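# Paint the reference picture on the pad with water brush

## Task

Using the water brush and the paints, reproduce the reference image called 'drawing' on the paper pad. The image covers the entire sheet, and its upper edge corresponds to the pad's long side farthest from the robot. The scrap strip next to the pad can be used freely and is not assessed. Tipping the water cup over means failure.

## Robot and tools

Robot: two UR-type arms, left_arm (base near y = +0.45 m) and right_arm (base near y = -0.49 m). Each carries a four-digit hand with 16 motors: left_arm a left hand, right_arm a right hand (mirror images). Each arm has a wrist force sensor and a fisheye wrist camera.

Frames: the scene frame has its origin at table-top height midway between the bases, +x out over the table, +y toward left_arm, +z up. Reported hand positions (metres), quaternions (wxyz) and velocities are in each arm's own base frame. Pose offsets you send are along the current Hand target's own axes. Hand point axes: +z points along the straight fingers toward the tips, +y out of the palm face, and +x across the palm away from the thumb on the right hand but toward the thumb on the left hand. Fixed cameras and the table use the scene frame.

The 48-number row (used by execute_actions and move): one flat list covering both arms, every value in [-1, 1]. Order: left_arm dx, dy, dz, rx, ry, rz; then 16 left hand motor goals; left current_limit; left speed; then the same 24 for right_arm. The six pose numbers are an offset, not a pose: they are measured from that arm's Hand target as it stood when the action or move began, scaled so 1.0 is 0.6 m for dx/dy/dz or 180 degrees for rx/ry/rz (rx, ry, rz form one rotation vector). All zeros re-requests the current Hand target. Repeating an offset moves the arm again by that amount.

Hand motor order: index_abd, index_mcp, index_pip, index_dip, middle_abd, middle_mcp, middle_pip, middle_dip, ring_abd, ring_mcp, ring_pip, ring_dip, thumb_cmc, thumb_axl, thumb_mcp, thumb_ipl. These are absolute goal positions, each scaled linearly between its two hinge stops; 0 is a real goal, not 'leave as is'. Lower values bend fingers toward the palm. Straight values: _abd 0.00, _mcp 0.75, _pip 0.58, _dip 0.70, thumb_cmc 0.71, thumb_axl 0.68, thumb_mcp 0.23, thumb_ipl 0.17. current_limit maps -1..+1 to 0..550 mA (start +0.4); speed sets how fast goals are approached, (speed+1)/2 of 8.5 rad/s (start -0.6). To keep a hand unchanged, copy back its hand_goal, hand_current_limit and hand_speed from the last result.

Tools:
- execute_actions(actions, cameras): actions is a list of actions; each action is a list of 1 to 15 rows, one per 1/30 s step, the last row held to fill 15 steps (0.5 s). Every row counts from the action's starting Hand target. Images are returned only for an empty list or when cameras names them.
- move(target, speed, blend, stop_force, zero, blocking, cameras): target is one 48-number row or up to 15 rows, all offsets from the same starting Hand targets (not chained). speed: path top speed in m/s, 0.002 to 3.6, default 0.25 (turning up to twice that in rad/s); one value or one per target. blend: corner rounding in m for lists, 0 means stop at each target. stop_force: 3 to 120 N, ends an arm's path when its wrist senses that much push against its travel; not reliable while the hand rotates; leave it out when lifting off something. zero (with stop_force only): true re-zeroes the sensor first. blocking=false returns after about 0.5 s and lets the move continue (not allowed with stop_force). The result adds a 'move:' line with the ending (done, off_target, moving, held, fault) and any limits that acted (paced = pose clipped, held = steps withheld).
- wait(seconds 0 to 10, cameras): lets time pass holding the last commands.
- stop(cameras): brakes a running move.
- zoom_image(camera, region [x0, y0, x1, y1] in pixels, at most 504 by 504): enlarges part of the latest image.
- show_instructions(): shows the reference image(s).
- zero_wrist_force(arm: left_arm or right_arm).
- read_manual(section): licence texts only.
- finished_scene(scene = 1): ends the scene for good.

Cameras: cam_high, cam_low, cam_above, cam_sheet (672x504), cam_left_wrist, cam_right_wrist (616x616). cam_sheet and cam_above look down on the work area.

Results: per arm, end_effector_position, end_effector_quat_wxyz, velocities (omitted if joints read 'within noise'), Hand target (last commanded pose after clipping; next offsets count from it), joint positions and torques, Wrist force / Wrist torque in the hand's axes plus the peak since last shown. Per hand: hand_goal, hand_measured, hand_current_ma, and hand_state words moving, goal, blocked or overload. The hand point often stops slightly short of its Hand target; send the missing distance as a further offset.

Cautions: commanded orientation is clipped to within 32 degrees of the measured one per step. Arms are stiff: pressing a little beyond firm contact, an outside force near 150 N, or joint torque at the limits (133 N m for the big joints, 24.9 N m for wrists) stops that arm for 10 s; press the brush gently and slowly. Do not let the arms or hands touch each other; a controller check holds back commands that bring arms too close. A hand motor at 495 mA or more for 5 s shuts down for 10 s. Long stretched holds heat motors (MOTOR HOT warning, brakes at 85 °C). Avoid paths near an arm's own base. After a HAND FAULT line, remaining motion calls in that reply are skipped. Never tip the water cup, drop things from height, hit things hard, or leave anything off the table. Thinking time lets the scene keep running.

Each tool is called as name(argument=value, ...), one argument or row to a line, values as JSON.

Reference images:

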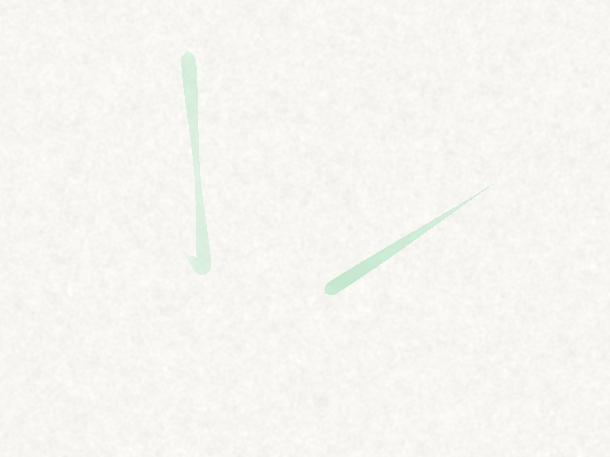

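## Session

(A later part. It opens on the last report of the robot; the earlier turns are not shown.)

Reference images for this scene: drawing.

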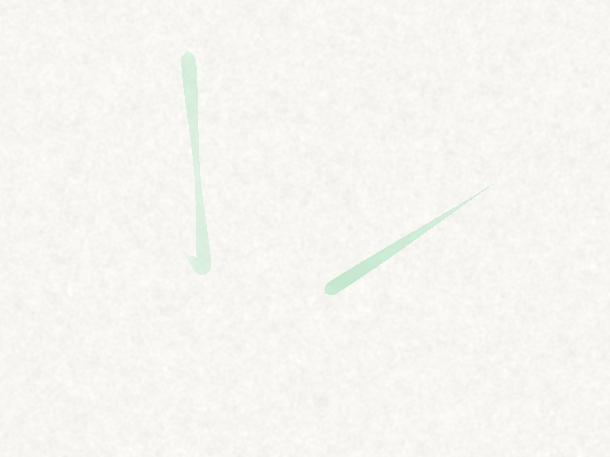

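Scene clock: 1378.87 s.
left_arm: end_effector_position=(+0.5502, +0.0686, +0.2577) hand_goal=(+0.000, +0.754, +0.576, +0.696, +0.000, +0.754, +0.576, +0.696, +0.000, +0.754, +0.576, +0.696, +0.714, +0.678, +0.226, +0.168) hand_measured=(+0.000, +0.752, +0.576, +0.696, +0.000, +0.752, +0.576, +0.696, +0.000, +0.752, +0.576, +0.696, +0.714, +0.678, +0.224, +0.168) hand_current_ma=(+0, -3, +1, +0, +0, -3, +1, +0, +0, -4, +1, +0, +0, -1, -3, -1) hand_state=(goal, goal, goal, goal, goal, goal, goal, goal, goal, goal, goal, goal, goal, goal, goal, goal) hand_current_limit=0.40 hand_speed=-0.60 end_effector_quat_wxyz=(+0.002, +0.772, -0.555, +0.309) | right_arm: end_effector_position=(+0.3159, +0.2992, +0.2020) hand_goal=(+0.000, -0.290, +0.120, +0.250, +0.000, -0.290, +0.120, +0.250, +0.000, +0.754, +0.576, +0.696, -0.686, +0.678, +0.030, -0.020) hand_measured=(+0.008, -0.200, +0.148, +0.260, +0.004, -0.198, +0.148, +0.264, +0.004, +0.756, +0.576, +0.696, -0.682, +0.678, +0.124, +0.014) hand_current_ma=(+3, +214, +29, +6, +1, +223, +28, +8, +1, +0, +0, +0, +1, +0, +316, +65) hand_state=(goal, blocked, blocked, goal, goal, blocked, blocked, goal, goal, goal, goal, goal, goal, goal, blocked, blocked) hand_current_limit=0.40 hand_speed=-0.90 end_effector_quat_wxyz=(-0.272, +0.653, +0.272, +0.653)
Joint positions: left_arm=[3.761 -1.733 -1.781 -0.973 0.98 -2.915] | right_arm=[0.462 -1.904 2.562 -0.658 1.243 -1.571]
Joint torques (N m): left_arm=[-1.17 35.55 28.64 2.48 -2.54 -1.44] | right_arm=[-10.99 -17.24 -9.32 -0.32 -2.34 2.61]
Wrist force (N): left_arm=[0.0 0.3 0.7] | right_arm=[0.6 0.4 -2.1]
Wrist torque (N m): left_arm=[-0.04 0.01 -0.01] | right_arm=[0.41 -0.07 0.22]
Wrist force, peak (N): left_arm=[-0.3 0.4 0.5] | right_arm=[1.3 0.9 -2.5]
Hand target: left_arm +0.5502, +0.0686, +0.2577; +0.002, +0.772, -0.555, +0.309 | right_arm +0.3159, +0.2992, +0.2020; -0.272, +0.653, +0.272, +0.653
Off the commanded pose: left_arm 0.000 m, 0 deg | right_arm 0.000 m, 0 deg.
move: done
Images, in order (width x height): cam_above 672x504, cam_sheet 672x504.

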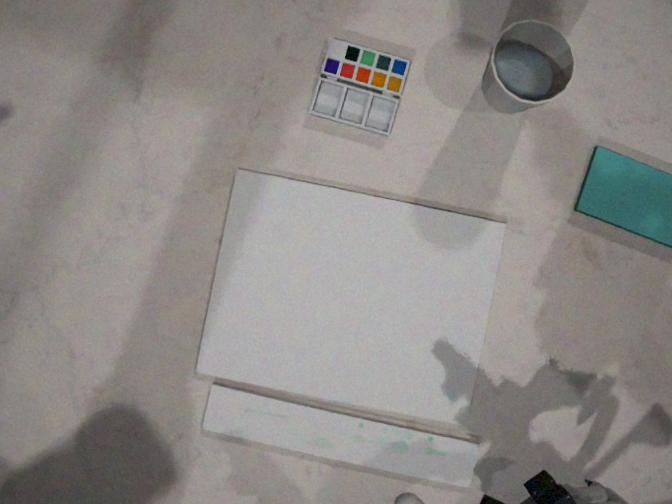

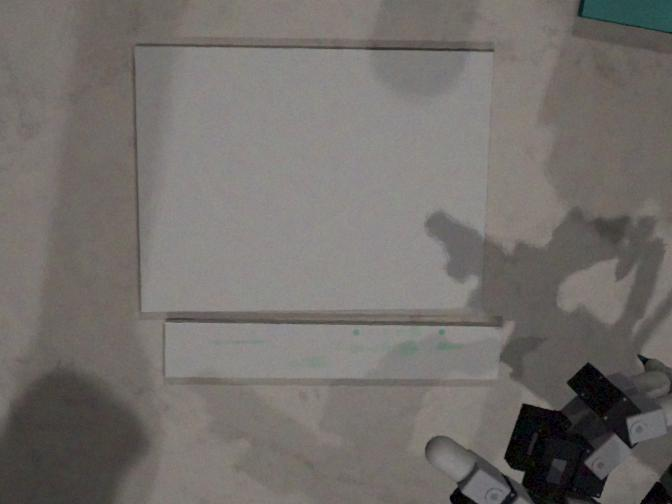

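zoom_image(
  camera="cam_sheet",
  region=[120, 30, 180, 70],
)

zoom_image(
  camera="cam_sheet",
  region=[460, 30, 520, 70],
)

zoom_image(
  camera="cam_sheet",
  region=[120, 290, 180, 330],
)

zoom_image(
  camera="cam_sheet",
  region=[450, 290, 510, 330],
)

Scaled by 8.400.

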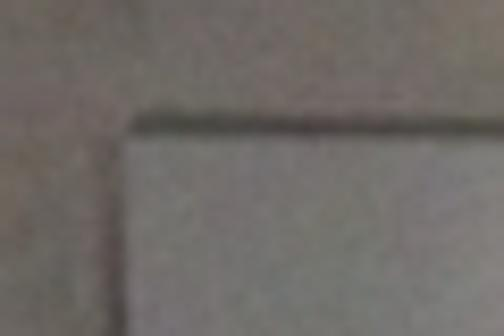

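Scaled by 8.400.

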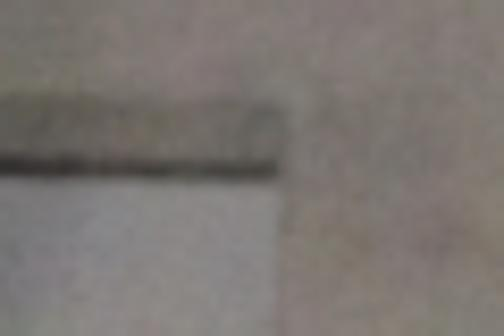

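Scaled by 8.400.

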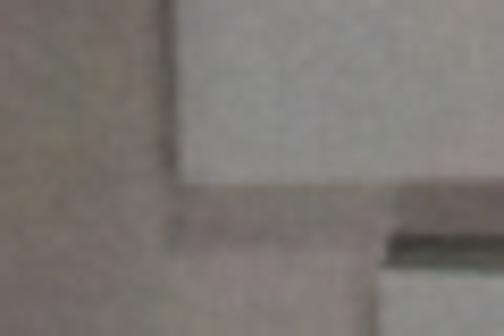

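Scaled by 8.400.

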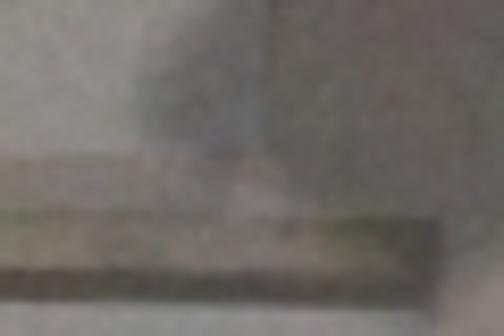

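move(
  target=[0,0,0,0,0,0,0,0.754,0.576,0.696,0,0.754,0.576,0.696,0,0.754,0.576,0.696,0.714,0.678,0.226,0.168,0.4,-0.6,-0.1367,-0.1065,0.4348,0,0,0,0,-0.29,0.12,0.25,0,-0.29,0.12,0.25,0,0.754,0.576,0.696,-0.686,0.678,0.03,-0.02,0.4,-0.9],
  speed=0.15,
  cameras=["cam_sheet","cam_right_wrist"],
)

zoom_image(
  camera="cam_sheet",
  region=[300, 185, 380, 245],
)

zoom_image(
  camera="cam_right_wrist",
  region=[456, 250, 556, 350],
)

Scene clock: 1427.17 s.
left_arm: end_effector_position=(+0.5502, +0.0686, +0.2577) hand_goal=(+0.000, +0.754, +0.576, +0.696, +0.000, +0.754, +0.576, +0.696, +0.000, +0.754, +0.576, +0.696, +0.714, +0.678, +0.226, +0.168) hand_measured=(+0.000, +0.752, +0.576, +0.696, +0.000, +0.752, +0.576, +0.696, +0.000, +0.752, +0.576, +0.696, +0.714, +0.678, +0.224, +0.168) hand_current_ma=(+0, -3, +1, +0, +0, -3, +1, +0, +0, -4, +1, +0, +0, -1, -3, -1) hand_state=(goal, goal, goal, goal, goal, goal, goal, goal, goal, goal, goal, goal, goal, goal, goal, goal) hand_current_limit=0.40 hand_speed=-0.60 end_effector_quat_wxyz=(+0.002, +0.772, -0.555, +0.309) | right_arm: end_effector_position=(+0.4540, +0.5296, +0.1201) hand_goal=(+0.000, -0.290, +0.120, +0.250, +0.000, -0.290, +0.120, +0.250, +0.000, +0.754, +0.576, +0.696, -0.686, +0.678, +0.030, -0.020) hand_measured=(+0.008, -0.200, +0.148, +0.260, +0.004, -0.198, +0.148, +0.264, +0.004, +0.756, +0.576, +0.696, -0.682, +0.678, +0.124, +0.014) hand_current_ma=(+3, +214, +29, +6, +1, +223, +28, +8, +1, +0, +0, +0, +1, +0, +316, +65) hand_state=(goal, blocked, blocked, goal, goal, blocked, blocked, goal, goal, goal, goal, goal, goal, goal, blocked, blocked) hand_current_limit=0.40 hand_speed=-0.90 end_effector_quat_wxyz=(-0.272, +0.653, +0.272, +0.653)
Joint positions: left_arm=[3.761 -1.733 -1.781 -0.973 0.98 -2.915] | right_arm=[0.794 -1.067 1.908 -0.841 1.574 -1.571]
Joint torques (N m): left_arm=[1.39 34.82 28.59 2.58 -2.49 -1.59] | right_arm=[10.92 -25.3 -26.1 -0.31 2.7 -3.25]
Wrist force (N): left_arm=[0.1 0.1 0.3] | right_arm=[0.5 0.7 -1.6]
Wrist torque (N m): left_arm=[-0.02 -0.02 0.01] | right_arm=[0.37 -0.08 0.27]
Wrist force, peak (N): left_arm=[-0.5 0.3 0.7] | right_arm=[0.1 0.2 -3.1]
Hand target: left_arm +0.5502, +0.0686, +0.2577; +0.002, +0.772, -0.555, +0.309 | right_arm +0.4540, +0.5296, +0.1200; -0.272, +0.653, +0.272, +0.653
Off the commanded pose: left_arm 0.000 m, 0 deg | right_arm 0.000 m, 0 deg.
move: done
camera_calibration:
cam_right_wrist: T_world_to_cam=[[0.399675, -0.406939, -0.821377, 0.165127], [-0.915816, -0.138886, -0.376819, 0.479806], [0.0392646, 0.902835, -0.42819, -0.320676], [0, 0, 0, 1]] pos_world=[0.386008, 0.423352, 0.179121]
Images, in order (width x height): cam_sheet 672x504, cam_right_wrist 616x616.

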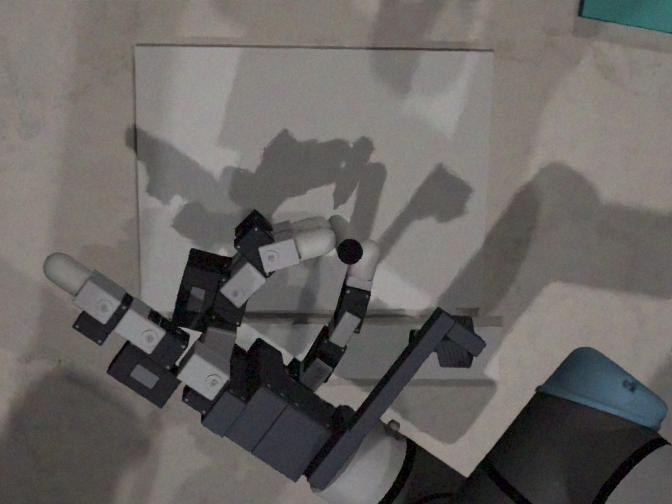

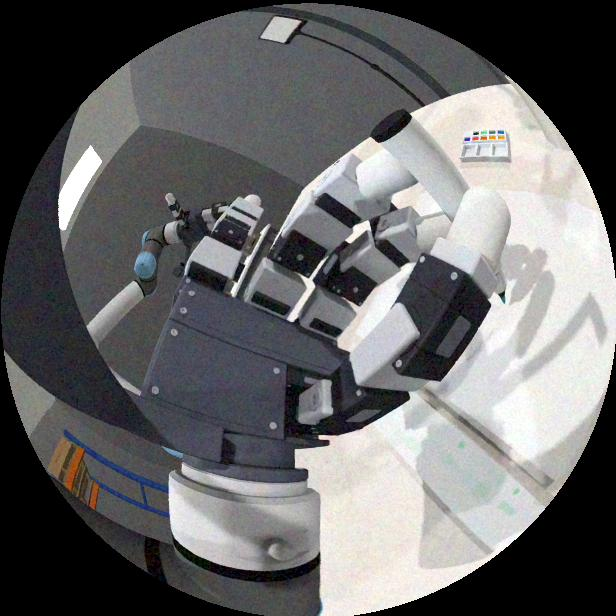

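Scaled by 6.300.

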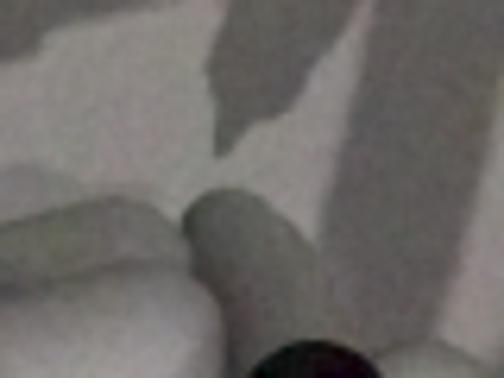

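Scaled by 5.040 from the camera's 616x616 image, which has a finer 880x880 frame.

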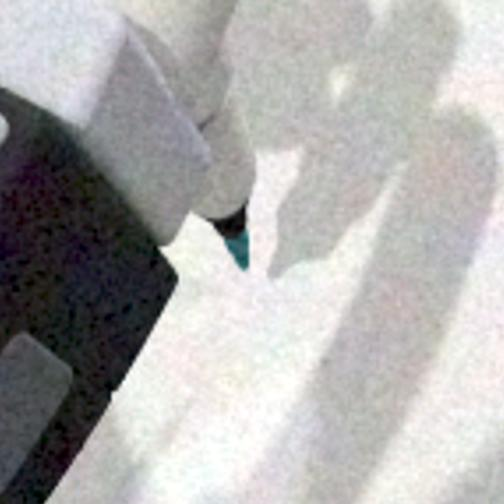

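move(
  target=[
    [0,0,0,0,0,0,0,0.754,0.576,0.696,0,0.754,0.576,0.696,0,0.754,0.576,0.696,0.714,0.678,0.226,0.168,0.4,-0.6,0,0.013,-0.0048,0,0,0,0,-0.29,0.12,0.25,0,-0.29,0.12,0.25,0,0.754,0.576,0.696,-0.686,0.678,0.03,-0.02,0.4,-0.9],
    [0,0,0,0,0,0,0,0.754,0.576,0.696,0,0.754,0.576,0.696,0,0.754,0.576,0.696,0.714,0.678,0.226,0.168,0.4,-0.6,-0.0258,0.013,-0.0048,0,0,0,0,-0.29,0.12,0.25,0,-0.29,0.12,0.25,0,0.754,0.576,0.696,-0.686,0.678,0.03,-0.02,0.4,-0.9],
  ],
  speed=0.05,
  cameras=["cam_right_wrist"],
)

zoom_image(
  camera="cam_right_wrist",
  region=[476, 270, 536, 330],
)

move(
  target=[
    [0,0,0,0,0,0,0,0.754,0.576,0.696,0,0.754,0.576,0.696,0,0.754,0.576,0.696,0.714,0.678,0.226,0.168,0.4,-0.6,0.03,0,0,0,0,0,0,-0.29,0.12,0.25,0,-0.29,0.12,0.25,0,0.754,0.576,0.696,-0.686,0.678,0.03,-0.02,0.4,-0.9],
    [0,0,0,0,0,0,0,0.754,0.576,0.696,0,0.754,0.576,0.696,0,0.754,0.576,0.696,0.714,0.678,0.226,0.168,0.4,-0.6,0.13,0.2,-0.25,0,0,0,0,-0.29,0.12,0.25,0,-0.29,0.12,0.25,0,0.754,0.576,0.696,-0.686,0.678,0.03,-0.02,0.4,-0.9],
  ],
  speed=[0.05,0.25],
  cameras=["cam_sheet","cam_above"],
)

zoom_image(
  camera="cam_sheet",
  region=[300, 185, 380, 245],
)

Scene clock: 1437.60 s.
left_arm: end_effector_position=(+0.5502, +0.0686, +0.2577) hand_goal=(+0.000, +0.754, +0.576, +0.696, +0.000, +0.754, +0.576, +0.696, +0.000, +0.754, +0.576, +0.696, +0.714, +0.678, +0.226, +0.168) hand_measured=(+0.000, +0.752, +0.576, +0.696, +0.000, +0.752, +0.576, +0.696, +0.000, +0.752, +0.576, +0.696, +0.714, +0.678, +0.224, +0.168) hand_current_ma=(+0, -3, +1, +0, +0, -3, +1, +0, +0, -4, +1, +0, +0, -1, -3, -1) hand_state=(goal, goal, goal, goal, goal, goal, goal, goal, goal, goal, goal, goal, goal, goal, goal, goal) hand_current_limit=0.40 hand_speed=-0.60 end_effector_quat_wxyz=(+0.002, +0.772, -0.555, +0.309) | right_arm: end_effector_position=(+0.4575, +0.5221, +0.1046) hand_goal=(+0.000, -0.290, +0.120, +0.250, +0.000, -0.290, +0.120, +0.250, +0.000, +0.754, +0.576, +0.696, -0.686, +0.678, +0.030, -0.020) hand_measured=(+0.008, -0.200, +0.148, +0.260, +0.004, -0.198, +0.148, +0.264, +0.004, +0.756, +0.576, +0.696, -0.682, +0.678, +0.124, +0.014) hand_current_ma=(+3, +214, +29, +6, +1, +223, +28, +8, +1, +0, +0, +0, +1, +0, +316, +65) hand_state=(goal, blocked, blocked, goal, goal, blocked, blocked, goal, goal, goal, goal, goal, goal, goal, blocked, blocked) hand_current_limit=0.40 hand_speed=-0.90 end_effector_quat_wxyz=(-0.272, +0.653, +0.272, +0.653)
Joint positions: left_arm=[3.761 -1.733 -1.781 -0.973 0.98 -2.915] | right_arm=[0.777 -1.046 1.93 -0.884 1.557 -1.571]
Joint torques (N m): left_arm=[-0.02 34.91 28.44 2.74 -2.49 -1.98] | right_arm=[-11.45 -24.69 -5.71 -3.39 -2.45 -2.16]
Wrist force (N): left_arm=[-0.3 0.3 0.5] | right_arm=[0.7 0.5 -1.6]
Wrist torque (N m): left_arm=[-0.02 0.04 -0.04] | right_arm=[0.36 -0.06 0.26]
Wrist force, peak (N): left_arm=[-0.2 0.1 0.9] | right_arm=[1.3 0.6 -1.8]
Hand target: left_arm +0.5502, +0.0686, +0.2577; +0.002, +0.772, -0.555, +0.309 | right_arm +0.4575, +0.5221, +0.1046; -0.272, +0.653, +0.272, +0.653
Off the commanded pose: left_arm 0.000 m, 0 deg | right_arm 0.000 m, 0 deg.
move: done
camera_calibration:
cam_right_wrist: T_world_to_cam=[[0.399635, -0.407019, -0.821357, 0.148072], [-0.915833, -0.138903, -0.37677, 0.476173], [0.0392634, 0.902796, -0.428272, -0.320606], [0, 0, 0, 1]] pos_world=[0.389508, 0.415852, 0.163721]
Images, in order (width x height): cam_right_wrist 616x616.

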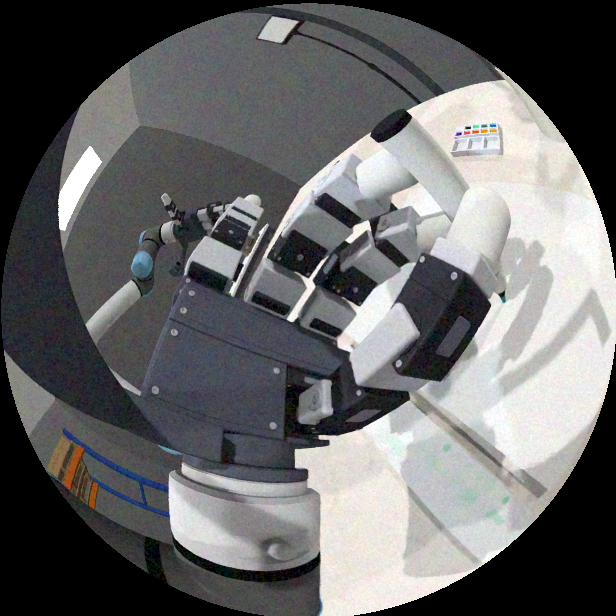

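Scaled by 8.400 from the camera's 616x616 image, which has a finer 880x880 frame.

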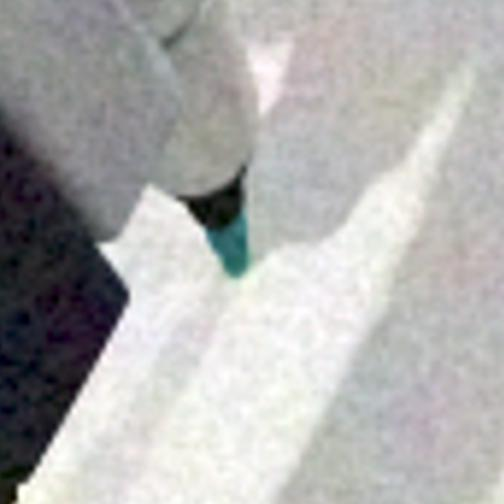

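Scene clock: 1439.80 s.
left_arm: end_effector_position=(+0.5502, +0.0686, +0.2577) hand_goal=(+0.000, +0.754, +0.576, +0.696, +0.000, +0.754, +0.576, +0.696, +0.000, +0.754, +0.576, +0.696, +0.714, +0.678, +0.226, +0.168) hand_measured=(+0.000, +0.752, +0.576, +0.696, +0.000, +0.752, +0.576, +0.696, +0.000, +0.752, +0.576, +0.696, +0.714, +0.678, +0.224, +0.168) hand_current_ma=(+0, -3, +1, +0, +0, -3, +1, +0, +0, -4, +1, +0, +0, -1, -3, -1) hand_state=(goal, goal, goal, goal, goal, goal, goal, goal, goal, goal, goal, goal, goal, goal, goal, goal) hand_current_limit=0.40 hand_speed=-0.60 end_effector_quat_wxyz=(+0.002, +0.772, -0.555, +0.309) | right_arm: end_effector_position=(+0.4373, +0.3310, +0.1825) hand_goal=(+0.000, -0.290, +0.120, +0.250, +0.000, -0.290, +0.120, +0.250, +0.000, +0.754, +0.576, +0.696, -0.686, +0.678, +0.030, -0.020) hand_measured=(+0.008, -0.200, +0.148, +0.260, +0.004, -0.198, +0.148, +0.264, +0.004, +0.756, +0.576, +0.696, -0.682, +0.678, +0.124, +0.014) hand_current_ma=(+3, +214, +29, +6, +1, +223, +28, +8, +1, +0, +0, +0, +1, +0, +316, +65) hand_state=(goal, blocked, blocked, goal, goal, blocked, blocked, goal, goal, goal, goal, goal, goal, goal, blocked, blocked) hand_current_limit=0.40 hand_speed=-0.90 end_effector_quat_wxyz=(-0.272, +0.653, +0.272, +0.653)
Joint positions: left_arm=[3.761 -1.733 -1.781 -0.973 0.98 -2.915] | right_arm=[0.374 -1.544 2.348 -0.804 1.154 -1.571]
Joint torques (N m): left_arm=[-0.34 35.54 28.79 2.49 -2.17 -1.83] | right_arm=[-11.52 -30.02 -7.09 -0.18 -2.6 2.69]
Wrist force (N): left_arm=[0.1 -0.1 0.4] | right_arm=[0.5 0.5 -1.6]
Wrist torque (N m): left_arm=[-0.05 -0.01 0.00] | right_arm=[0.32 -0.07 0.33]
Wrist force, peak (N): left_arm=[-0.5 0.3 0.6] | right_arm=[1.1 1.4 -2.8]
Hand target: left_arm +0.5502, +0.0686, +0.2577; +0.002, +0.772, -0.555, +0.309 | right_arm +0.4373, +0.3310, +0.1825; -0.272, +0.653, +0.272, +0.653
Off the commanded pose: left_arm 0.000 m, 0 deg | right_arm 0.000 m, 0 deg.
move: done
Images, in order (width x height): cam_above 672x504, cam_sheet 672x504.

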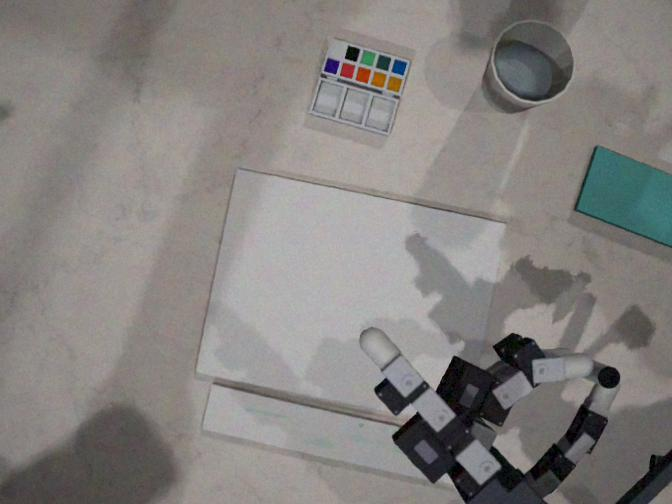

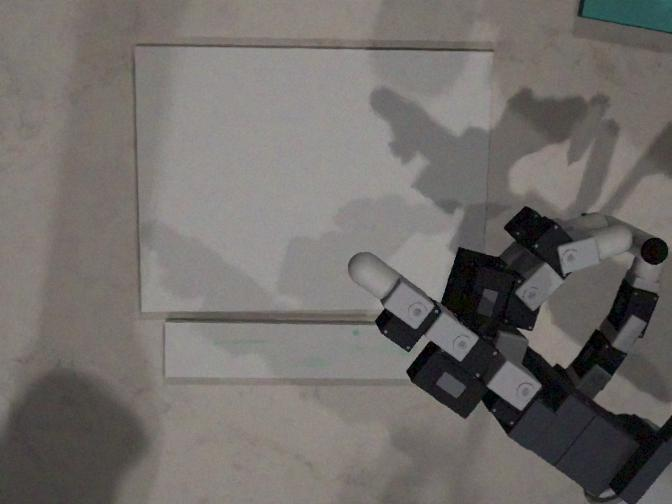

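Scaled by 6.300.

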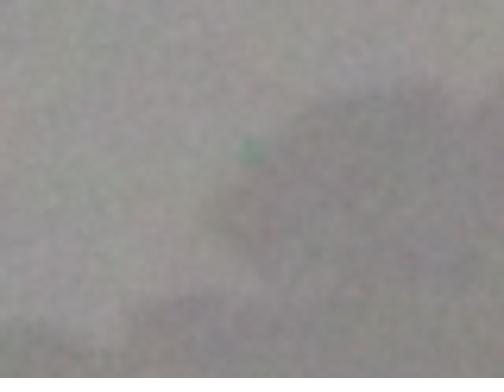

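wait(
  seconds=0,
  cameras=["cam_sheet"],
)

zoom_image(
  camera="cam_sheet",
  region=[300, 180, 380, 240],
)

Scene clock: 1460.83 s.
left_arm: end_effector_position=(+0.5502, +0.0686, +0.2577) hand_goal=(+0.000, +0.754, +0.576, +0.696, +0.000, +0.754, +0.576, +0.696, +0.000, +0.754, +0.576, +0.696, +0.714, +0.678, +0.226, +0.168) hand_measured=(+0.000, +0.752, +0.576, +0.696, +0.000, +0.752, +0.576, +0.696, +0.000, +0.752, +0.576, +0.696, +0.714, +0.678, +0.224, +0.168) hand_current_ma=(+0, -3, +1, +0, +0, -3, +1, +0, +0, -4, +1, +0, +0, -1, -3, -1) hand_state=(goal, goal, goal, goal, goal, goal, goal, goal, goal, goal, goal, goal, goal, goal, goal, goal) hand_current_limit=0.40 hand_speed=-0.60 end_effector_quat_wxyz=(+0.002, +0.772, -0.555, +0.309) | right_arm: end_effector_position=(+0.4373, +0.3310, +0.1825) hand_goal=(+0.000, -0.290, +0.120, +0.250, +0.000, -0.290, +0.120, +0.250, +0.000, +0.754, +0.576, +0.696, -0.686, +0.678, +0.030, -0.020) hand_measured=(+0.008, -0.200, +0.148, +0.260, +0.004, -0.198, +0.148, +0.264, +0.004, +0.756, +0.576, +0.696, -0.682, +0.678, +0.124, +0.014) hand_current_ma=(+3, +214, +29, +6, +1, +223, +28, +8, +1, +0, +0, +0, +1, +0, +316, +65) hand_state=(goal, blocked, blocked, goal, goal, blocked, blocked, goal, goal, goal, goal, goal, goal, goal, blocked, blocked) hand_current_limit=0.40 hand_speed=-0.90 end_effector_quat_wxyz=(-0.272, +0.653, +0.272, +0.653)
Joint positions: left_arm=[3.761 -1.733 -1.781 -0.973 0.98 -2.915] | right_arm=[0.374 -1.544 2.348 -0.804 1.154 -1.571]
Joint torques (N m): left_arm=[1.02 35.08 27.49 2.56 -2.34 -1.55] | right_arm=[-11.69 -30.15 -6.95 -0.35 -2.5 2.63]
Wrist force (N): left_arm=[-0.3 0.3 0.4] | right_arm=[0.5 0.4 -1.9]
Wrist torque (N m): left_arm=[0.00 0.04 -0.04] | right_arm=[0.34 -0.05 0.33]
Wrist force, peak (N): left_arm=[-0.1 0.1 0.8] | right_arm=[0.8 0.7 -2.0]
Hand target: left_arm +0.5502, +0.0686, +0.2577; +0.002, +0.772, -0.555, +0.309 | right_arm +0.4373, +0.3310, +0.1825; -0.272, +0.653, +0.272, +0.653
Off the commanded pose: left_arm 0.000 m, 0 deg | right_arm 0.000 m, 0 deg.
Images, in order (width x height): cam_sheet 672x504.

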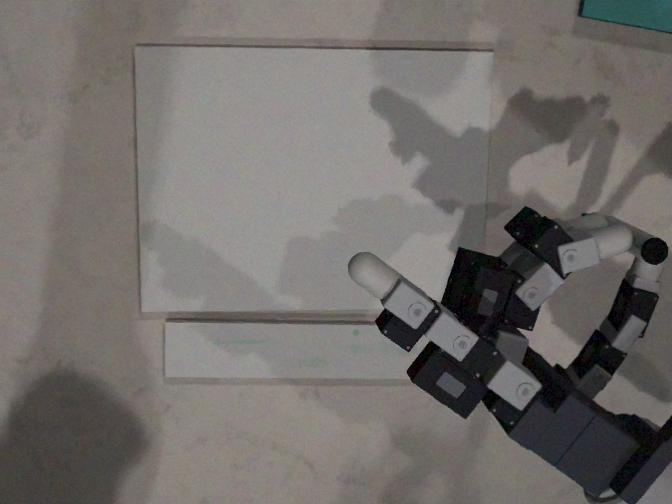

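Scaled by 6.300.

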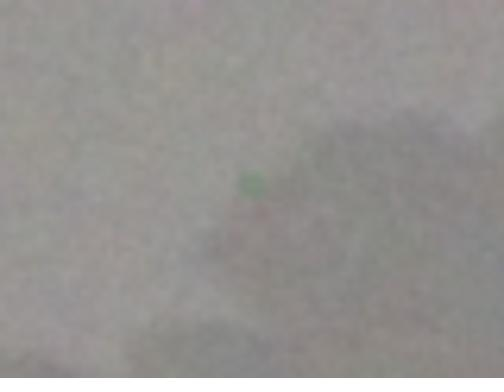

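move(
  target=[
    [0,0,0,0,0,0,0,0.754,0.576,0.696,0,0.754,0.576,0.696,0,0.754,0.576,0.696,0.714,0.678,0.226,0.168,0.4,-0.6,0.1125,0,0,0,0,0,0,-0.29,0.12,0.25,0,-0.29,0.12,0.25,0,0.754,0.576,0.696,-0.686,0.678,0.03,-0.02,0.4,-0.9],
    [0,0,0,0,0,0,0,0.754,0.576,0.696,0,0.754,0.576,0.696,0,0.754,0.576,0.696,0.714,0.678,0.226,0.168,0.4,-0.6,0.1125,0.29183,0.39494,0,0,0,0,-0.29,0.12,0.25,0,-0.29,0.12,0.25,0,0.754,0.576,0.696,-0.686,0.678,0.03,-0.02,0.4,-0.9],
    [0,0,0,0,0,0,0,0.754,0.576,0.696,0,0.754,0.576,0.696,0,0.754,0.576,0.696,0.714,0.678,0.226,0.168,0.4,-0.6,-0.0628,0.29183,0.39494,0,0,0,0,-0.29,0.12,0.25,0,-0.29,0.12,0.25,0,0.754,0.576,0.696,-0.686,0.678,0.03,-0.02,0.4,-0.9],
    [0,0,0,0,0,0,0,0.754,0.576,0.696,0,0.754,0.576,0.696,0,0.754,0.576,0.696,0.714,0.678,0.226,0.168,0.4,-0.6,0.1125,0.29183,0.39494,0,0,0,0,-0.29,0.12,0.25,0,-0.29,0.12,0.25,0,0.754,0.576,0.696,-0.686,0.678,0.03,-0.02,0.4,-0.9],
  ],
  speed=[0.12, 0.15, 0.08, 0.1],
  blend=[0.03, 0, 0, 0],
  cameras=["cam_high"],
)

Scene clock: 1491.97 s.
left_arm: end_effector_position=(+0.5502, +0.0686, +0.2577) hand_goal=(+0.000, +0.754, +0.576, +0.696, +0.000, +0.754, +0.576, +0.696, +0.000, +0.754, +0.576, +0.696, +0.714, +0.678, +0.226, +0.168) hand_measured=(+0.000, +0.752, +0.576, +0.696, +0.000, +0.752, +0.576, +0.696, +0.000, +0.752, +0.576, +0.696, +0.714, +0.678, +0.224, +0.168) hand_current_ma=(+0, -3, +1, +0, +0, -3, +1, +0, +0, -4, +1, +0, +0, -1, -3, -1) hand_state=(goal, goal, goal, goal, goal, goal, goal, goal, goal, goal, goal, goal, goal, goal, goal, goal) hand_current_limit=0.40 hand_speed=-0.60 end_effector_quat_wxyz=(+0.002, +0.772, -0.555, +0.309) | right_arm: end_effector_position=(+0.7284, +0.3763, +0.2500) hand_goal=(+0.000, -0.290, +0.120, +0.250, +0.000, -0.290, +0.120, +0.250, +0.000, +0.754, +0.576, +0.696, -0.686, +0.678, +0.030, -0.020) hand_measured=(+0.008, -0.200, +0.148, +0.260, +0.004, -0.198, +0.148, +0.264, +0.004, +0.756, +0.576, +0.696, -0.682, +0.678, +0.124, +0.014) hand_current_ma=(+3, +214, +29, +6, +1, +223, +28, +8, +1, +0, +0, +0, +1, +0, +316, +65) hand_state=(goal, blocked, blocked, goal, goal, blocked, blocked, goal, goal, goal, goal, goal, goal, goal, blocked, blocked) hand_current_limit=0.40 hand_speed=-0.90 end_effector_quat_wxyz=(-0.272, +0.653, +0.272, +0.653)
Joint positions: left_arm=[3.761 -1.733 -1.781 -0.973 0.98 -2.915] | right_arm=[0.26 -1.072 1.502 -0.43 1.041 -1.57]
Joint torques (N m): left_arm=[-0.71 35.81 26.55 2.43 -2.67 -1.62] | right_arm=[-4.65 -55.33 -32.28 -0.2 -1.64 -3.48]
Wrist force (N): left_arm=[0.1 0.0 0.1] | right_arm=[0.3 0.3 -1.4]
Wrist torque (N m): left_arm=[-0.01 -0.02 0.01] | right_arm=[0.33 -0.05 0.32]
Wrist force, peak (N): left_arm=[-0.2 0.4 0.8] | right_arm=[-0.9 0.5 -2.3]
Hand target: left_arm +0.5502, +0.0686, +0.2577; +0.002, +0.772, -0.555, +0.309 | right_arm +0.7285, +0.3763, +0.2500; -0.272, +0.653, +0.272, +0.653
Off the commanded pose: left_arm 0.000 m, 0 deg | right_arm 0.000 m, 0 deg.
move: done
Images, in order (width x height): cam_high 672x504.

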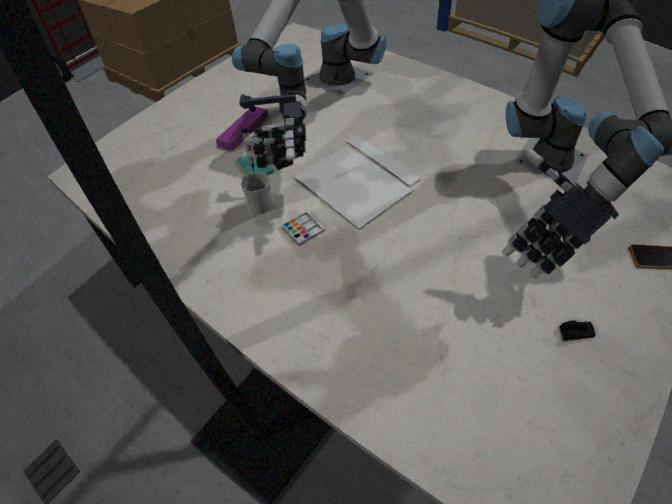

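move(
  target=[
    [0,0,0,0,0,0,0,0.754,0.576,0.696,0,0.754,0.576,0.696,0,0.754,0.576,0.696,0.714,0.678,0.226,0.168,0.4,-0.6,-0.15,-0.1629,0.212,0,0,0,0,-0.29,0.12,0.25,0,-0.29,0.12,0.25,0,0.754,0.576,0.696,-0.686,0.678,0.03,-0.02,0.4,-0.9],
    [0,0,0,0,0,0,0,0.754,0.576,0.696,0,0.754,0.576,0.696,0,0.754,0.576,0.696,0.714,0.678,0.226,0.168,0.4,-0.6,-0.2425,-0.1629,0.212,0,0,0,0,-0.29,0.12,0.25,0,-0.29,0.12,0.25,0,0.754,0.576,0.696,-0.686,0.678,0.03,-0.02,0.4,-0.9],
    [0,0,0,0,0,0,0,0.754,0.576,0.696,0,0.754,0.576,0.696,0,0.754,0.576,0.696,0.714,0.678,0.226,0.168,0.4,-0.6,-0.2425,-0.1546,0.212,0,0,0,0,-0.29,0.12,0.25,0,-0.29,0.12,0.25,0,0.754,0.576,0.696,-0.686,0.678,0.03,-0.02,0.4,-0.9],
    [0,0,0,0,0,0,0,0.754,0.576,0.696,0,0.754,0.576,0.696,0,0.754,0.576,0.696,0.714,0.678,0.226,0.168,0.4,-0.6,-0.2425,-0.1712,0.212,0,0,0,0,-0.29,0.12,0.25,0,-0.29,0.12,0.25,0,0.754,0.576,0.696,-0.686,0.678,0.03,-0.02,0.4,-0.9],
    [0,0,0,0,0,0,0,0.754,0.576,0.696,0,0.754,0.576,0.696,0,0.754,0.576,0.696,0.714,0.678,0.226,0.168,0.4,-0.6,-0.2425,-0.1629,0.2203,0,0,0,0,-0.29,0.12,0.25,0,-0.29,0.12,0.25,0,0.754,0.576,0.696,-0.686,0.678,0.03,-0.02,0.4,-0.9],
    [0,0,0,0,0,0,0,0.754,0.576,0.696,0,0.754,0.576,0.696,0,0.754,0.576,0.696,0.714,0.678,0.226,0.168,0.4,-0.6,-0.2425,-0.1629,0.2037,0,0,0,0,-0.29,0.12,0.25,0,-0.29,0.12,0.25,0,0.754,0.576,0.696,-0.686,0.678,0.03,-0.02,0.4,-0.9],
    [0,0,0,0,0,0,0,0.754,0.576,0.696,0,0.754,0.576,0.696,0,0.754,0.576,0.696,0.714,0.678,0.226,0.168,0.4,-0.6,-0.2425,-0.1629,0.212,0,0,0,0,-0.29,0.12,0.25,0,-0.29,0.12,0.25,0,0.754,0.576,0.696,-0.686,0.678,0.03,-0.02,0.4,-0.9],
    [0,0,0,0,0,0,0,0.754,0.576,0.696,0,0.754,0.576,0.696,0,0.754,0.576,0.696,0.714,0.678,0.226,0.168,0.4,-0.6,-0.12,-0.1629,0.212,0,0,0,0,-0.29,0.12,0.25,0,-0.29,0.12,0.25,0,0.754,0.576,0.696,-0.686,0.678,0.03,-0.02,0.4,-0.9],
  ],
  speed=[0.12, 0.06, 0.02, 0.02, 0.02, 0.02, 0.02, 0.08],
  blend=[0, 0, 0.001, 0.001, 0.001, 0.001, 0.001, 0],
)

Scene clock: 1510.57 s.
left_arm: end_effector_position=(+0.5502, +0.0686, +0.2577) hand_goal=(+0.000, +0.754, +0.576, +0.696, +0.000, +0.754, +0.576, +0.696, +0.000, +0.754, +0.576, +0.696, +0.714, +0.678, +0.226, +0.168) hand_measured=(+0.000, +0.752, +0.576, +0.696, +0.000, +0.752, +0.576, +0.696, +0.000, +0.752, +0.576, +0.696, +0.714, +0.678, +0.224, +0.168) hand_current_ma=(+0, -3, +1, +0, +0, -3, +1, +0, +0, -4, +1, +0, +0, -1, -3, -1) hand_state=(goal, goal, goal, goal, goal, goal, goal, goal, goal, goal, goal, goal, goal, goal, goal, goal) hand_current_limit=0.40 hand_speed=-0.60 end_effector_quat_wxyz=(+0.002, +0.772, -0.555, +0.309) | right_arm: end_effector_position=(+0.7484, +0.5355, +0.1780) hand_goal=(+0.000, -0.290, +0.120, +0.250, +0.000, -0.290, +0.120, +0.250, +0.000, +0.754, +0.576, +0.696, -0.686, +0.678, +0.030, -0.020) hand_measured=(+0.008, -0.200, +0.148, +0.260, +0.004, -0.198, +0.148, +0.264, +0.004, +0.756, +0.576, +0.696, -0.682, +0.678, +0.124, +0.014) hand_current_ma=(+3, +214, +29, +6, +1, +223, +28, +8, +1, +0, +0, +0, +1, +0, +316, +65) hand_state=(goal, blocked, blocked, goal, goal, blocked, blocked, goal, goal, goal, goal, goal, goal, goal, blocked, blocked) hand_current_limit=0.40 hand_speed=-0.90 end_effector_quat_wxyz=(-0.272, +0.653, +0.272, +0.653)
Joint positions: left_arm=[3.761 -1.733 -1.781 -0.973 0.98 -2.915] | right_arm=[0.49 -0.761 1.168 -0.407 1.27 -1.571]
Joint torques (N m): left_arm=[0.01 36.55 28.93 2.24 -2.19 -1.81] | right_arm=[7.62 -65.79 -31.88 -0.29 1.96 0.97]
Wrist force (N): left_arm=[-0.3 0.0 0.6] | right_arm=[0.2 0.6 -1.6]
Wrist torque (N m): left_arm=[-0.07 0.05 -0.03] | right_arm=[0.38 -0.02 0.33]
Wrist force, peak (N): left_arm=[-0.4 0.9 0.4] | right_arm=[1.5 1.5 -2.2]
Hand target: left_arm +0.5502, +0.0686, +0.2577; +0.002, +0.772, -0.555, +0.309 | right_arm +0.7485, +0.5354, +0.1781; -0.272, +0.653, +0.272, +0.653
Off the commanded pose: left_arm 0.000 m, 0 deg | right_arm 0.000 m, 0 deg.
move: done

move(
  target=[
    [0,0,0,0,0,0,0,0.754,0.576,0.696,0,0.754,0.576,0.696,0,0.754,0.576,0.696,0.714,0.678,0.226,0.168,0.4,-0.6,-0.08,-0.367,-0.65568,0,0,0,0,-0.29,0.12,0.25,0,-0.29,0.12,0.25,0,0.754,0.576,0.696,-0.686,0.678,0.03,-0.02,0.4,-0.9],
    [0,0,0,0,0,0,0,0.754,0.576,0.696,0,0.754,0.576,0.696,0,0.754,0.576,0.696,0.714,0.678,0.226,0.168,0.4,-0.6,-0.1183,-0.367,-0.65568,0,0,0,0,-0.29,0.12,0.25,0,-0.29,0.12,0.25,0,0.754,0.576,0.696,-0.686,0.678,0.03,-0.02,0.4,-0.9],
    [0,0,0,0,0,0,0,0.754,0.576,0.696,0,0.754,0.576,0.696,0,0.754,0.576,0.696,0.714,0.678,0.226,0.168,0.4,-0.6,-0.08,-0.367,-0.65568,0,0,0,0,-0.29,0.12,0.25,0,-0.29,0.12,0.25,0,0.754,0.576,0.696,-0.686,0.678,0.03,-0.02,0.4,-0.9],
  ],
  speed=[0.15, 0.04, 0.04],
  blend=[0, 0, 0],
  cameras=["cam_sheet"],
)

zoom_image(
  camera="cam_sheet",
  region=[400, 300, 540, 400],
)

Scene clock: 1525.70 s.
left_arm: end_effector_position=(+0.5502, +0.0686, +0.2577) hand_goal=(+0.000, +0.754, +0.576, +0.696, +0.000, +0.754, +0.576, +0.696, +0.000, +0.754, +0.576, +0.696, +0.714, +0.678, +0.226, +0.168) hand_measured=(+0.000, +0.752, +0.576, +0.696, +0.000, +0.752, +0.576, +0.696, +0.000, +0.752, +0.576, +0.696, +0.714, +0.678, +0.224, +0.168) hand_current_ma=(+0, -3, +1, +0, +0, -3, +1, +0, +0, -4, +1, +0, +0, -1, -3, -1) hand_state=(goal, goal, goal, goal, goal, goal, goal, goal, goal, goal, goal, goal, goal, goal, goal, goal) hand_current_limit=0.40 hand_speed=-0.60 end_effector_quat_wxyz=(+0.002, +0.772, -0.555, +0.309) | right_arm: end_effector_position=(+0.3152, +0.4107, +0.1300) hand_goal=(+0.000, -0.290, +0.120, +0.250, +0.000, -0.290, +0.120, +0.250, +0.000, +0.754, +0.576, +0.696, -0.686, +0.678, +0.030, -0.020) hand_measured=(+0.008, -0.200, +0.148, +0.260, +0.004, -0.198, +0.148, +0.264, +0.004, +0.756, +0.576, +0.696, -0.682, +0.678, +0.124, +0.014) hand_current_ma=(+3, +214, +29, +6, +1, +223, +28, +8, +1, +0, +0, +0, +1, +0, +316, +65) hand_state=(goal, blocked, blocked, goal, goal, blocked, blocked, goal, goal, goal, goal, goal, goal, goal, blocked, blocked) hand_current_limit=0.40 hand_speed=-0.90 end_effector_quat_wxyz=(-0.272, +0.653, +0.272, +0.653)
Joint positions: left_arm=[3.761 -1.733 -1.781 -0.973 0.98 -2.915] | right_arm=[0.848 -1.388 2.379 -0.991 1.628 -1.571]
Joint torques (N m): left_arm=[-0.71 35.55 27.99 2.11 -2.22 -1.67] | right_arm=[9.46 -34.51 -23.93 -0.29 2.28 -0.79]
Wrist force (N): left_arm=[0.2 0.1 0.5] | right_arm=[0.4 0.3 -2.4]
Wrist torque (N m): left_arm=[-0.03 -0.01 0.01] | right_arm=[0.41 -0.01 0.33]
Wrist force, peak (N): left_arm=[-0.1 0.1 0.9] | right_arm=[0.6 -0.1 -3.1]
Hand target: left_arm +0.5502, +0.0686, +0.2577; +0.002, +0.772, -0.555, +0.309 | right_arm +0.3152, +0.4107, +0.1300; -0.272, +0.653, +0.272, +0.653
Off the commanded pose: left_arm 0.000 m, 0 deg | right_arm 0.000 m, 0 deg.
move: done
Images, in order (width x height): cam_sheet 672x504.

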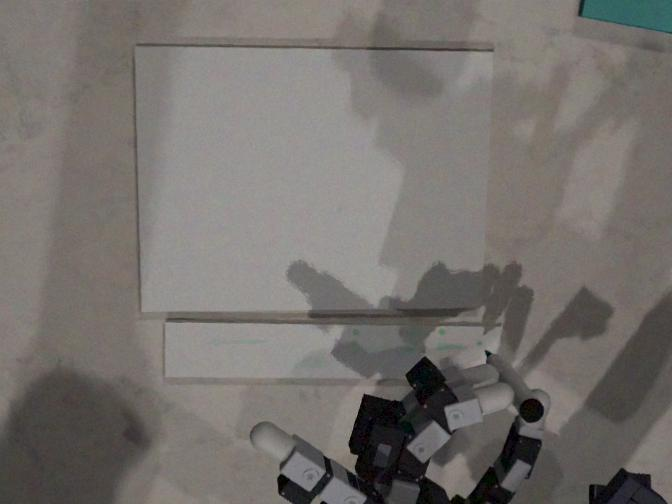

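Scaled by 3.600.

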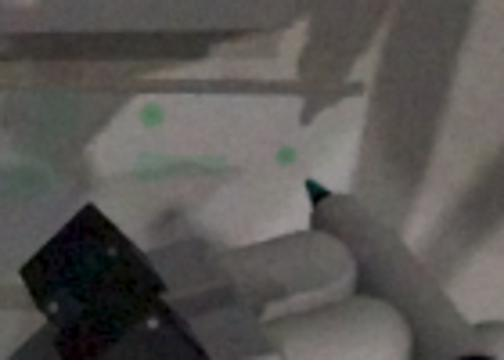

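move(
  target=[
    [0,0,0,0,0,0,0,0.754,0.576,0.696,0,0.754,0.576,0.696,0,0.754,0.576,0.696,0.714,0.678,0.226,0.168,0.4,-0.6,-0.01,0.02042,0.30339,0,0,0,0,-0.29,0.12,0.25,0,-0.29,0.12,0.25,0,0.754,0.576,0.696,-0.686,0.678,0.03,-0.02,0.4,-0.9],
    [0,0,0,0,0,0,0,0.754,0.576,0.696,0,0.754,0.576,0.696,0,0.754,0.576,0.696,0.714,0.678,0.226,0.168,0.4,-0.6,-0.0503,0.02042,0.30339,0,0,0,0,-0.29,0.12,0.25,0,-0.29,0.12,0.25,0,0.754,0.576,0.696,-0.686,0.678,0.03,-0.02,0.4,-0.9],
    [0,0,0,0,0,0,0,0.754,0.576,0.696,0,0.754,0.576,0.696,0,0.754,0.576,0.696,0.714,0.678,0.226,0.168,0.4,-0.6,-0.03,0.02042,0.30339,0,0,0,0,-0.29,0.12,0.25,0,-0.29,0.12,0.25,0,0.754,0.576,0.696,-0.686,0.678,0.03,-0.02,0.4,-0.9],
    [0,0,0,0,0,0,0,0.754,0.576,0.696,0,0.754,0.576,0.696,0,0.754,0.576,0.696,0.714,0.678,0.226,0.168,0.4,-0.6,-0.03,0.02508,0.30158,0,0,0,0,-0.29,0.12,0.25,0,-0.29,0.12,0.25,0,0.754,0.576,0.696,-0.686,0.678,0.03,-0.02,0.4,-0.9],
    [0,0,0,0,0,0,0,0.754,0.576,0.696,0,0.754,0.576,0.696,0,0.754,0.576,0.696,0.714,0.678,0.226,0.168,0.4,-0.6,-0.0499,0.02508,0.30158,0,0,0,0,-0.29,0.12,0.25,0,-0.29,0.12,0.25,0,0.754,0.576,0.696,-0.686,0.678,0.03,-0.02,0.4,-0.9],
    [0,0,0,0,0,0,0,0.754,0.576,0.696,0,0.754,0.576,0.696,0,0.754,0.576,0.696,0.714,0.678,0.226,0.168,0.4,-0.6,-0.03,0.02508,0.30158,0,0,0,0,-0.29,0.12,0.25,0,-0.29,0.12,0.25,0,0.754,0.576,0.696,-0.686,0.678,0.03,-0.02,0.4,-0.9],
  ],
  speed=[0.12, 0.06, 0.06, 0.06, 0.06, 0.06],
  blend=[0, 0, 0.0015, 0.0015, 0, 0],
  cameras=["cam_sheet"],
)

zoom_image(
  camera="cam_sheet",
  region=[290, 170, 370, 250],
)

Scene clock: 1544.50 s.
left_arm: end_effector_position=(+0.5502, +0.0686, +0.2577) hand_goal=(+0.000, +0.754, +0.576, +0.696, +0.000, +0.754, +0.576, +0.696, +0.000, +0.754, +0.576, +0.696, +0.714, +0.678, +0.226, +0.168) hand_measured=(+0.000, +0.752, +0.576, +0.696, +0.000, +0.752, +0.576, +0.696, +0.000, +0.752, +0.576, +0.696, +0.714, +0.678, +0.224, +0.168) hand_current_ma=(+0, -3, +1, +0, +0, -3, +1, +0, +0, -4, +1, +0, +0, -1, -3, -1) hand_state=(goal, goal, goal, goal, goal, goal, goal, goal, goal, goal, goal, goal, goal, goal, goal, goal) hand_current_limit=0.40 hand_speed=-0.60 end_effector_quat_wxyz=(+0.002, +0.772, -0.555, +0.309) | right_arm: end_effector_position=(+0.4532, +0.5287, +0.1120) hand_goal=(+0.000, -0.290, +0.120, +0.250, +0.000, -0.290, +0.120, +0.250, +0.000, +0.754, +0.576, +0.696, -0.686, +0.678, +0.030, -0.020) hand_measured=(+0.008, -0.200, +0.148, +0.260, +0.004, -0.198, +0.148, +0.264, +0.004, +0.756, +0.576, +0.696, -0.682, +0.678, +0.124, +0.014) hand_current_ma=(+3, +214, +29, +6, +1, +223, +28, +8, +1, +0, +0, +0, +1, +0, +316, +65) hand_state=(goal, blocked, blocked, goal, goal, blocked, blocked, goal, goal, goal, goal, goal, goal, goal, blocked, blocked) hand_current_limit=0.40 hand_speed=-0.90 end_effector_quat_wxyz=(-0.272, +0.653, +0.272, +0.653)
Joint positions: left_arm=[3.761 -1.733 -1.781 -0.973 0.98 -2.915] | right_arm=[0.794 -1.054 1.916 -0.862 1.574 -1.571]
Joint torques (N m): left_arm=[0.23 36.73 27.32 2.35 -2.3 -1.4] | right_arm=[-10.6 -50.26 -26.59 -0.26 -2.44 -2.5]
Wrist force (N): left_arm=[-0.3 -0.3 0.3] | right_arm=[0.5 0.6 -1.8]
Wrist torque (N m): left_arm=[-0.08 0.03 -0.03] | right_arm=[0.39 -0.07 0.33]
Wrist force, peak (N): left_arm=[-0.1 -0.1 1.0] | right_arm=[0.6 0.3 -3.1]
Hand target: left_arm +0.5502, +0.0686, +0.2577; +0.002, +0.772, -0.555, +0.309 | right_arm +0.4532, +0.5288, +0.1121; -0.272, +0.653, +0.272, +0.653
Off the commanded pose: left_arm 0.000 m, 0 deg | right_arm 0.000 m, 0 deg.
move: done
Images, in order (width x height): cam_sheet 672x504.

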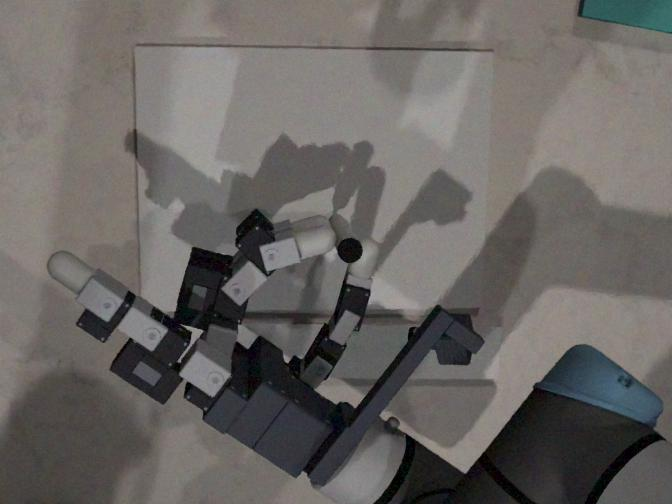

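Scaled by 6.300.

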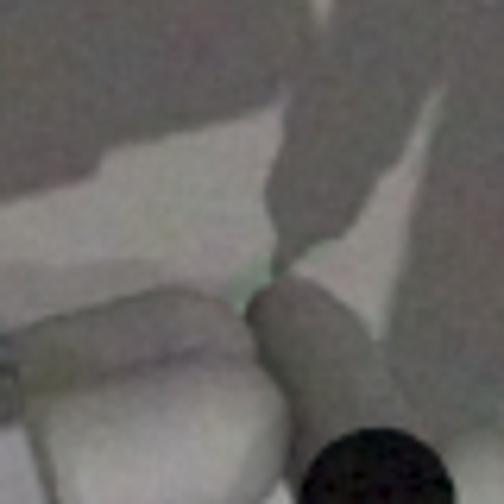

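move(
  target=[
    [0,0,0,0,0,0,0,0.754,0.576,0.696,0,0.754,0.576,0.696,0,0.754,0.576,0.696,0.714,0.678,0.226,0.168,0.4,-0.6,0,0.00466,-0.00181,0,0,0,0,-0.29,0.12,0.25,0,-0.29,0.12,0.25,0,0.754,0.576,0.696,-0.686,0.678,0.03,-0.02,0.4,-0.9],
    [0,0,0,0,0,0,0,0.754,0.576,0.696,0,0.754,0.576,0.696,0,0.754,0.576,0.696,0.714,0.678,0.226,0.168,0.4,-0.6,-0.0195,0.00466,-0.00181,0,0,0,0,-0.29,0.12,0.25,0,-0.29,0.12,0.25,0,0.754,0.576,0.696,-0.686,0.678,0.03,-0.02,0.4,-0.9],
    [0,0,0,0,0,0,0,0.754,0.576,0.696,0,0.754,0.576,0.696,0,0.754,0.576,0.696,0.714,0.678,0.226,0.168,0.4,-0.6,0,0.00466,-0.00181,0,0,0,0,-0.29,0.12,0.25,0,-0.29,0.12,0.25,0,0.754,0.576,0.696,-0.686,0.678,0.03,-0.02,0.4,-0.9],
    [0,0,0,0,0,0,0,0.754,0.576,0.696,0,0.754,0.576,0.696,0,0.754,0.576,0.696,0.714,0.678,0.226,0.168,0.4,-0.6,0,0.00932,-0.00362,0,0,0,0,-0.29,0.12,0.25,0,-0.29,0.12,0.25,0,0.754,0.576,0.696,-0.686,0.678,0.03,-0.02,0.4,-0.9],
    [0,0,0,0,0,0,0,0.754,0.576,0.696,0,0.754,0.576,0.696,0,0.754,0.576,0.696,0.714,0.678,0.226,0.168,0.4,-0.6,-0.0191,0.00932,-0.00362,0,0,0,0,-0.29,0.12,0.25,0,-0.29,0.12,0.25,0,0.754,0.576,0.696,-0.686,0.678,0.03,-0.02,0.4,-0.9],
    [0,0,0,0,0,0,0,0.754,0.576,0.696,0,0.754,0.576,0.696,0,0.754,0.576,0.696,0.714,0.678,0.226,0.168,0.4,-0.6,0,0.00932,-0.00362,0,0,0,0,-0.29,0.12,0.25,0,-0.29,0.12,0.25,0,0.754,0.576,0.696,-0.686,0.678,0.03,-0.02,0.4,-0.9],
    [0,0,0,0,0,0,0,0.754,0.576,0.696,0,0.754,0.576,0.696,0,0.754,0.576,0.696,0.714,0.678,0.226,0.168,0.4,-0.6,0,0.01398,-0.00544,0,0,0,0,-0.29,0.12,0.25,0,-0.29,0.12,0.25,0,0.754,0.576,0.696,-0.686,0.678,0.03,-0.02,0.4,-0.9],
    [0,0,0,0,0,0,0,0.754,0.576,0.696,0,0.754,0.576,0.696,0,0.754,0.576,0.696,0.714,0.678,0.226,0.168,0.4,-0.6,-0.0187,0.01398,-0.00544,0,0,0,0,-0.29,0.12,0.25,0,-0.29,0.12,0.25,0,0.754,0.576,0.696,-0.686,0.678,0.03,-0.02,0.4,-0.9],
    [0,0,0,0,0,0,0,0.754,0.576,0.696,0,0.754,0.576,0.696,0,0.754,0.576,0.696,0.714,0.678,0.226,0.168,0.4,-0.6,0,0.01398,-0.00544,0,0,0,0,-0.29,0.12,0.25,0,-0.29,0.12,0.25,0,0.754,0.576,0.696,-0.686,0.678,0.03,-0.02,0.4,-0.9],
    [0,0,0,0,0,0,0,0.754,0.576,0.696,0,0.754,0.576,0.696,0,0.754,0.576,0.696,0.714,0.678,0.226,0.168,0.4,-0.6,0.07,0.0933,-0.1124,0,0,0,0,-0.29,0.12,0.25,0,-0.29,0.12,0.25,0,0.754,0.576,0.696,-0.686,0.678,0.03,-0.02,0.4,-0.9],
  ],
  speed=[0.06, 0.06, 0.06, 0.06, 0.06, 0.06, 0.06, 0.06, 0.06, 0.12],
  blend=[0.0015, 0, 0.0015, 0.0015, 0, 0.0015, 0.0015, 0, 0.0015, 0],
  cameras=["cam_sheet"],
)

zoom_image(
  camera="cam_sheet",
  region=[290, 170, 370, 250],
)

Scene clock: 1563.03 s.
left_arm: end_effector_position=(+0.5502, +0.0686, +0.2577) hand_goal=(+0.000, +0.754, +0.576, +0.696, +0.000, +0.754, +0.576, +0.696, +0.000, +0.754, +0.576, +0.696, +0.714, +0.678, +0.226, +0.168) hand_measured=(+0.000, +0.752, +0.576, +0.696, +0.000, +0.752, +0.576, +0.696, +0.000, +0.752, +0.576, +0.696, +0.714, +0.678, +0.224, +0.168) hand_current_ma=(+0, -3, +1, +0, +0, -3, +1, +0, +0, -4, +1, +0, +0, -1, -3, -1) hand_state=(goal, goal, goal, goal, goal, goal, goal, goal, goal, goal, goal, goal, goal, goal, goal, goal) hand_current_limit=0.40 hand_speed=-0.60 end_effector_quat_wxyz=(+0.002, +0.772, -0.555, +0.309) | right_arm: end_effector_position=(+0.4456, +0.4415, +0.1540) hand_goal=(+0.000, -0.290, +0.120, +0.250, +0.000, -0.290, +0.120, +0.250, +0.000, +0.754, +0.576, +0.696, -0.686, +0.678, +0.030, -0.020) hand_measured=(+0.008, -0.200, +0.148, +0.260, +0.004, -0.198, +0.148, +0.264, +0.004, +0.756, +0.576, +0.696, -0.682, +0.678, +0.124, +0.014) hand_current_ma=(+3, +214, +29, +6, +1, +223, +28, +8, +1, +0, +0, +0, +1, +0, +316, +65) hand_state=(goal, blocked, blocked, goal, goal, blocked, blocked, goal, goal, goal, goal, goal, goal, goal, blocked, blocked) hand_current_limit=0.40 hand_speed=-0.90 end_effector_quat_wxyz=(-0.272, +0.653, +0.272, +0.653)
Joint positions: left_arm=[3.761 -1.733 -1.781 -0.973 0.98 -2.915] | right_arm=[0.651 -1.279 2.123 -0.844 1.431 -1.571]
Joint torques (N m): left_arm=[1.53 35.74 28.68 2.31 -2.11 -1.51] | right_arm=[-11.45 -41.11 -6.52 -0.3 -2.41 1.49]
Wrist force (N): left_arm=[0.0 0.2 0.6] | right_arm=[0.5 0.4 -1.7]
Wrist torque (N m): left_arm=[-0.04 0.01 -0.01] | right_arm=[0.31 -0.06 0.33]
Wrist force, peak (N): left_arm=[-0.4 -0.1 0.9] | right_arm=[0.7 1.1 -2.6]
Hand target: left_arm +0.5502, +0.0686, +0.2577; +0.002, +0.772, -0.555, +0.309 | right_arm +0.4455, +0.4414, +0.1540; -0.272, +0.653, +0.272, +0.653
Off the commanded pose: left_arm 0.000 m, 0 deg | right_arm 0.000 m, 0 deg.
move: done
Images, in order (width x height): cam_sheet 672x504.

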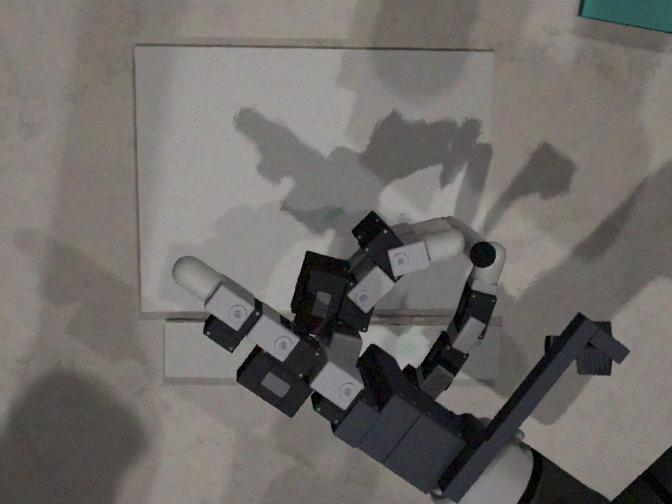

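Scaled by 6.300.

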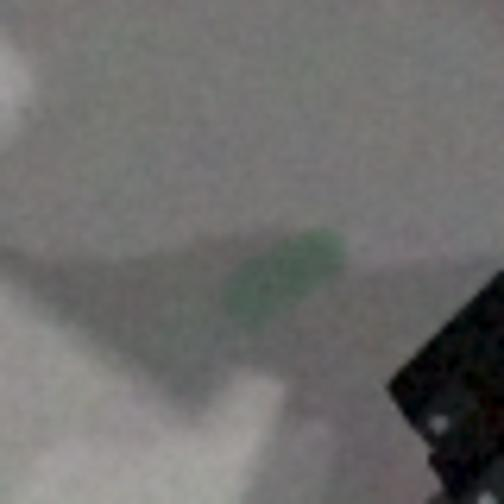

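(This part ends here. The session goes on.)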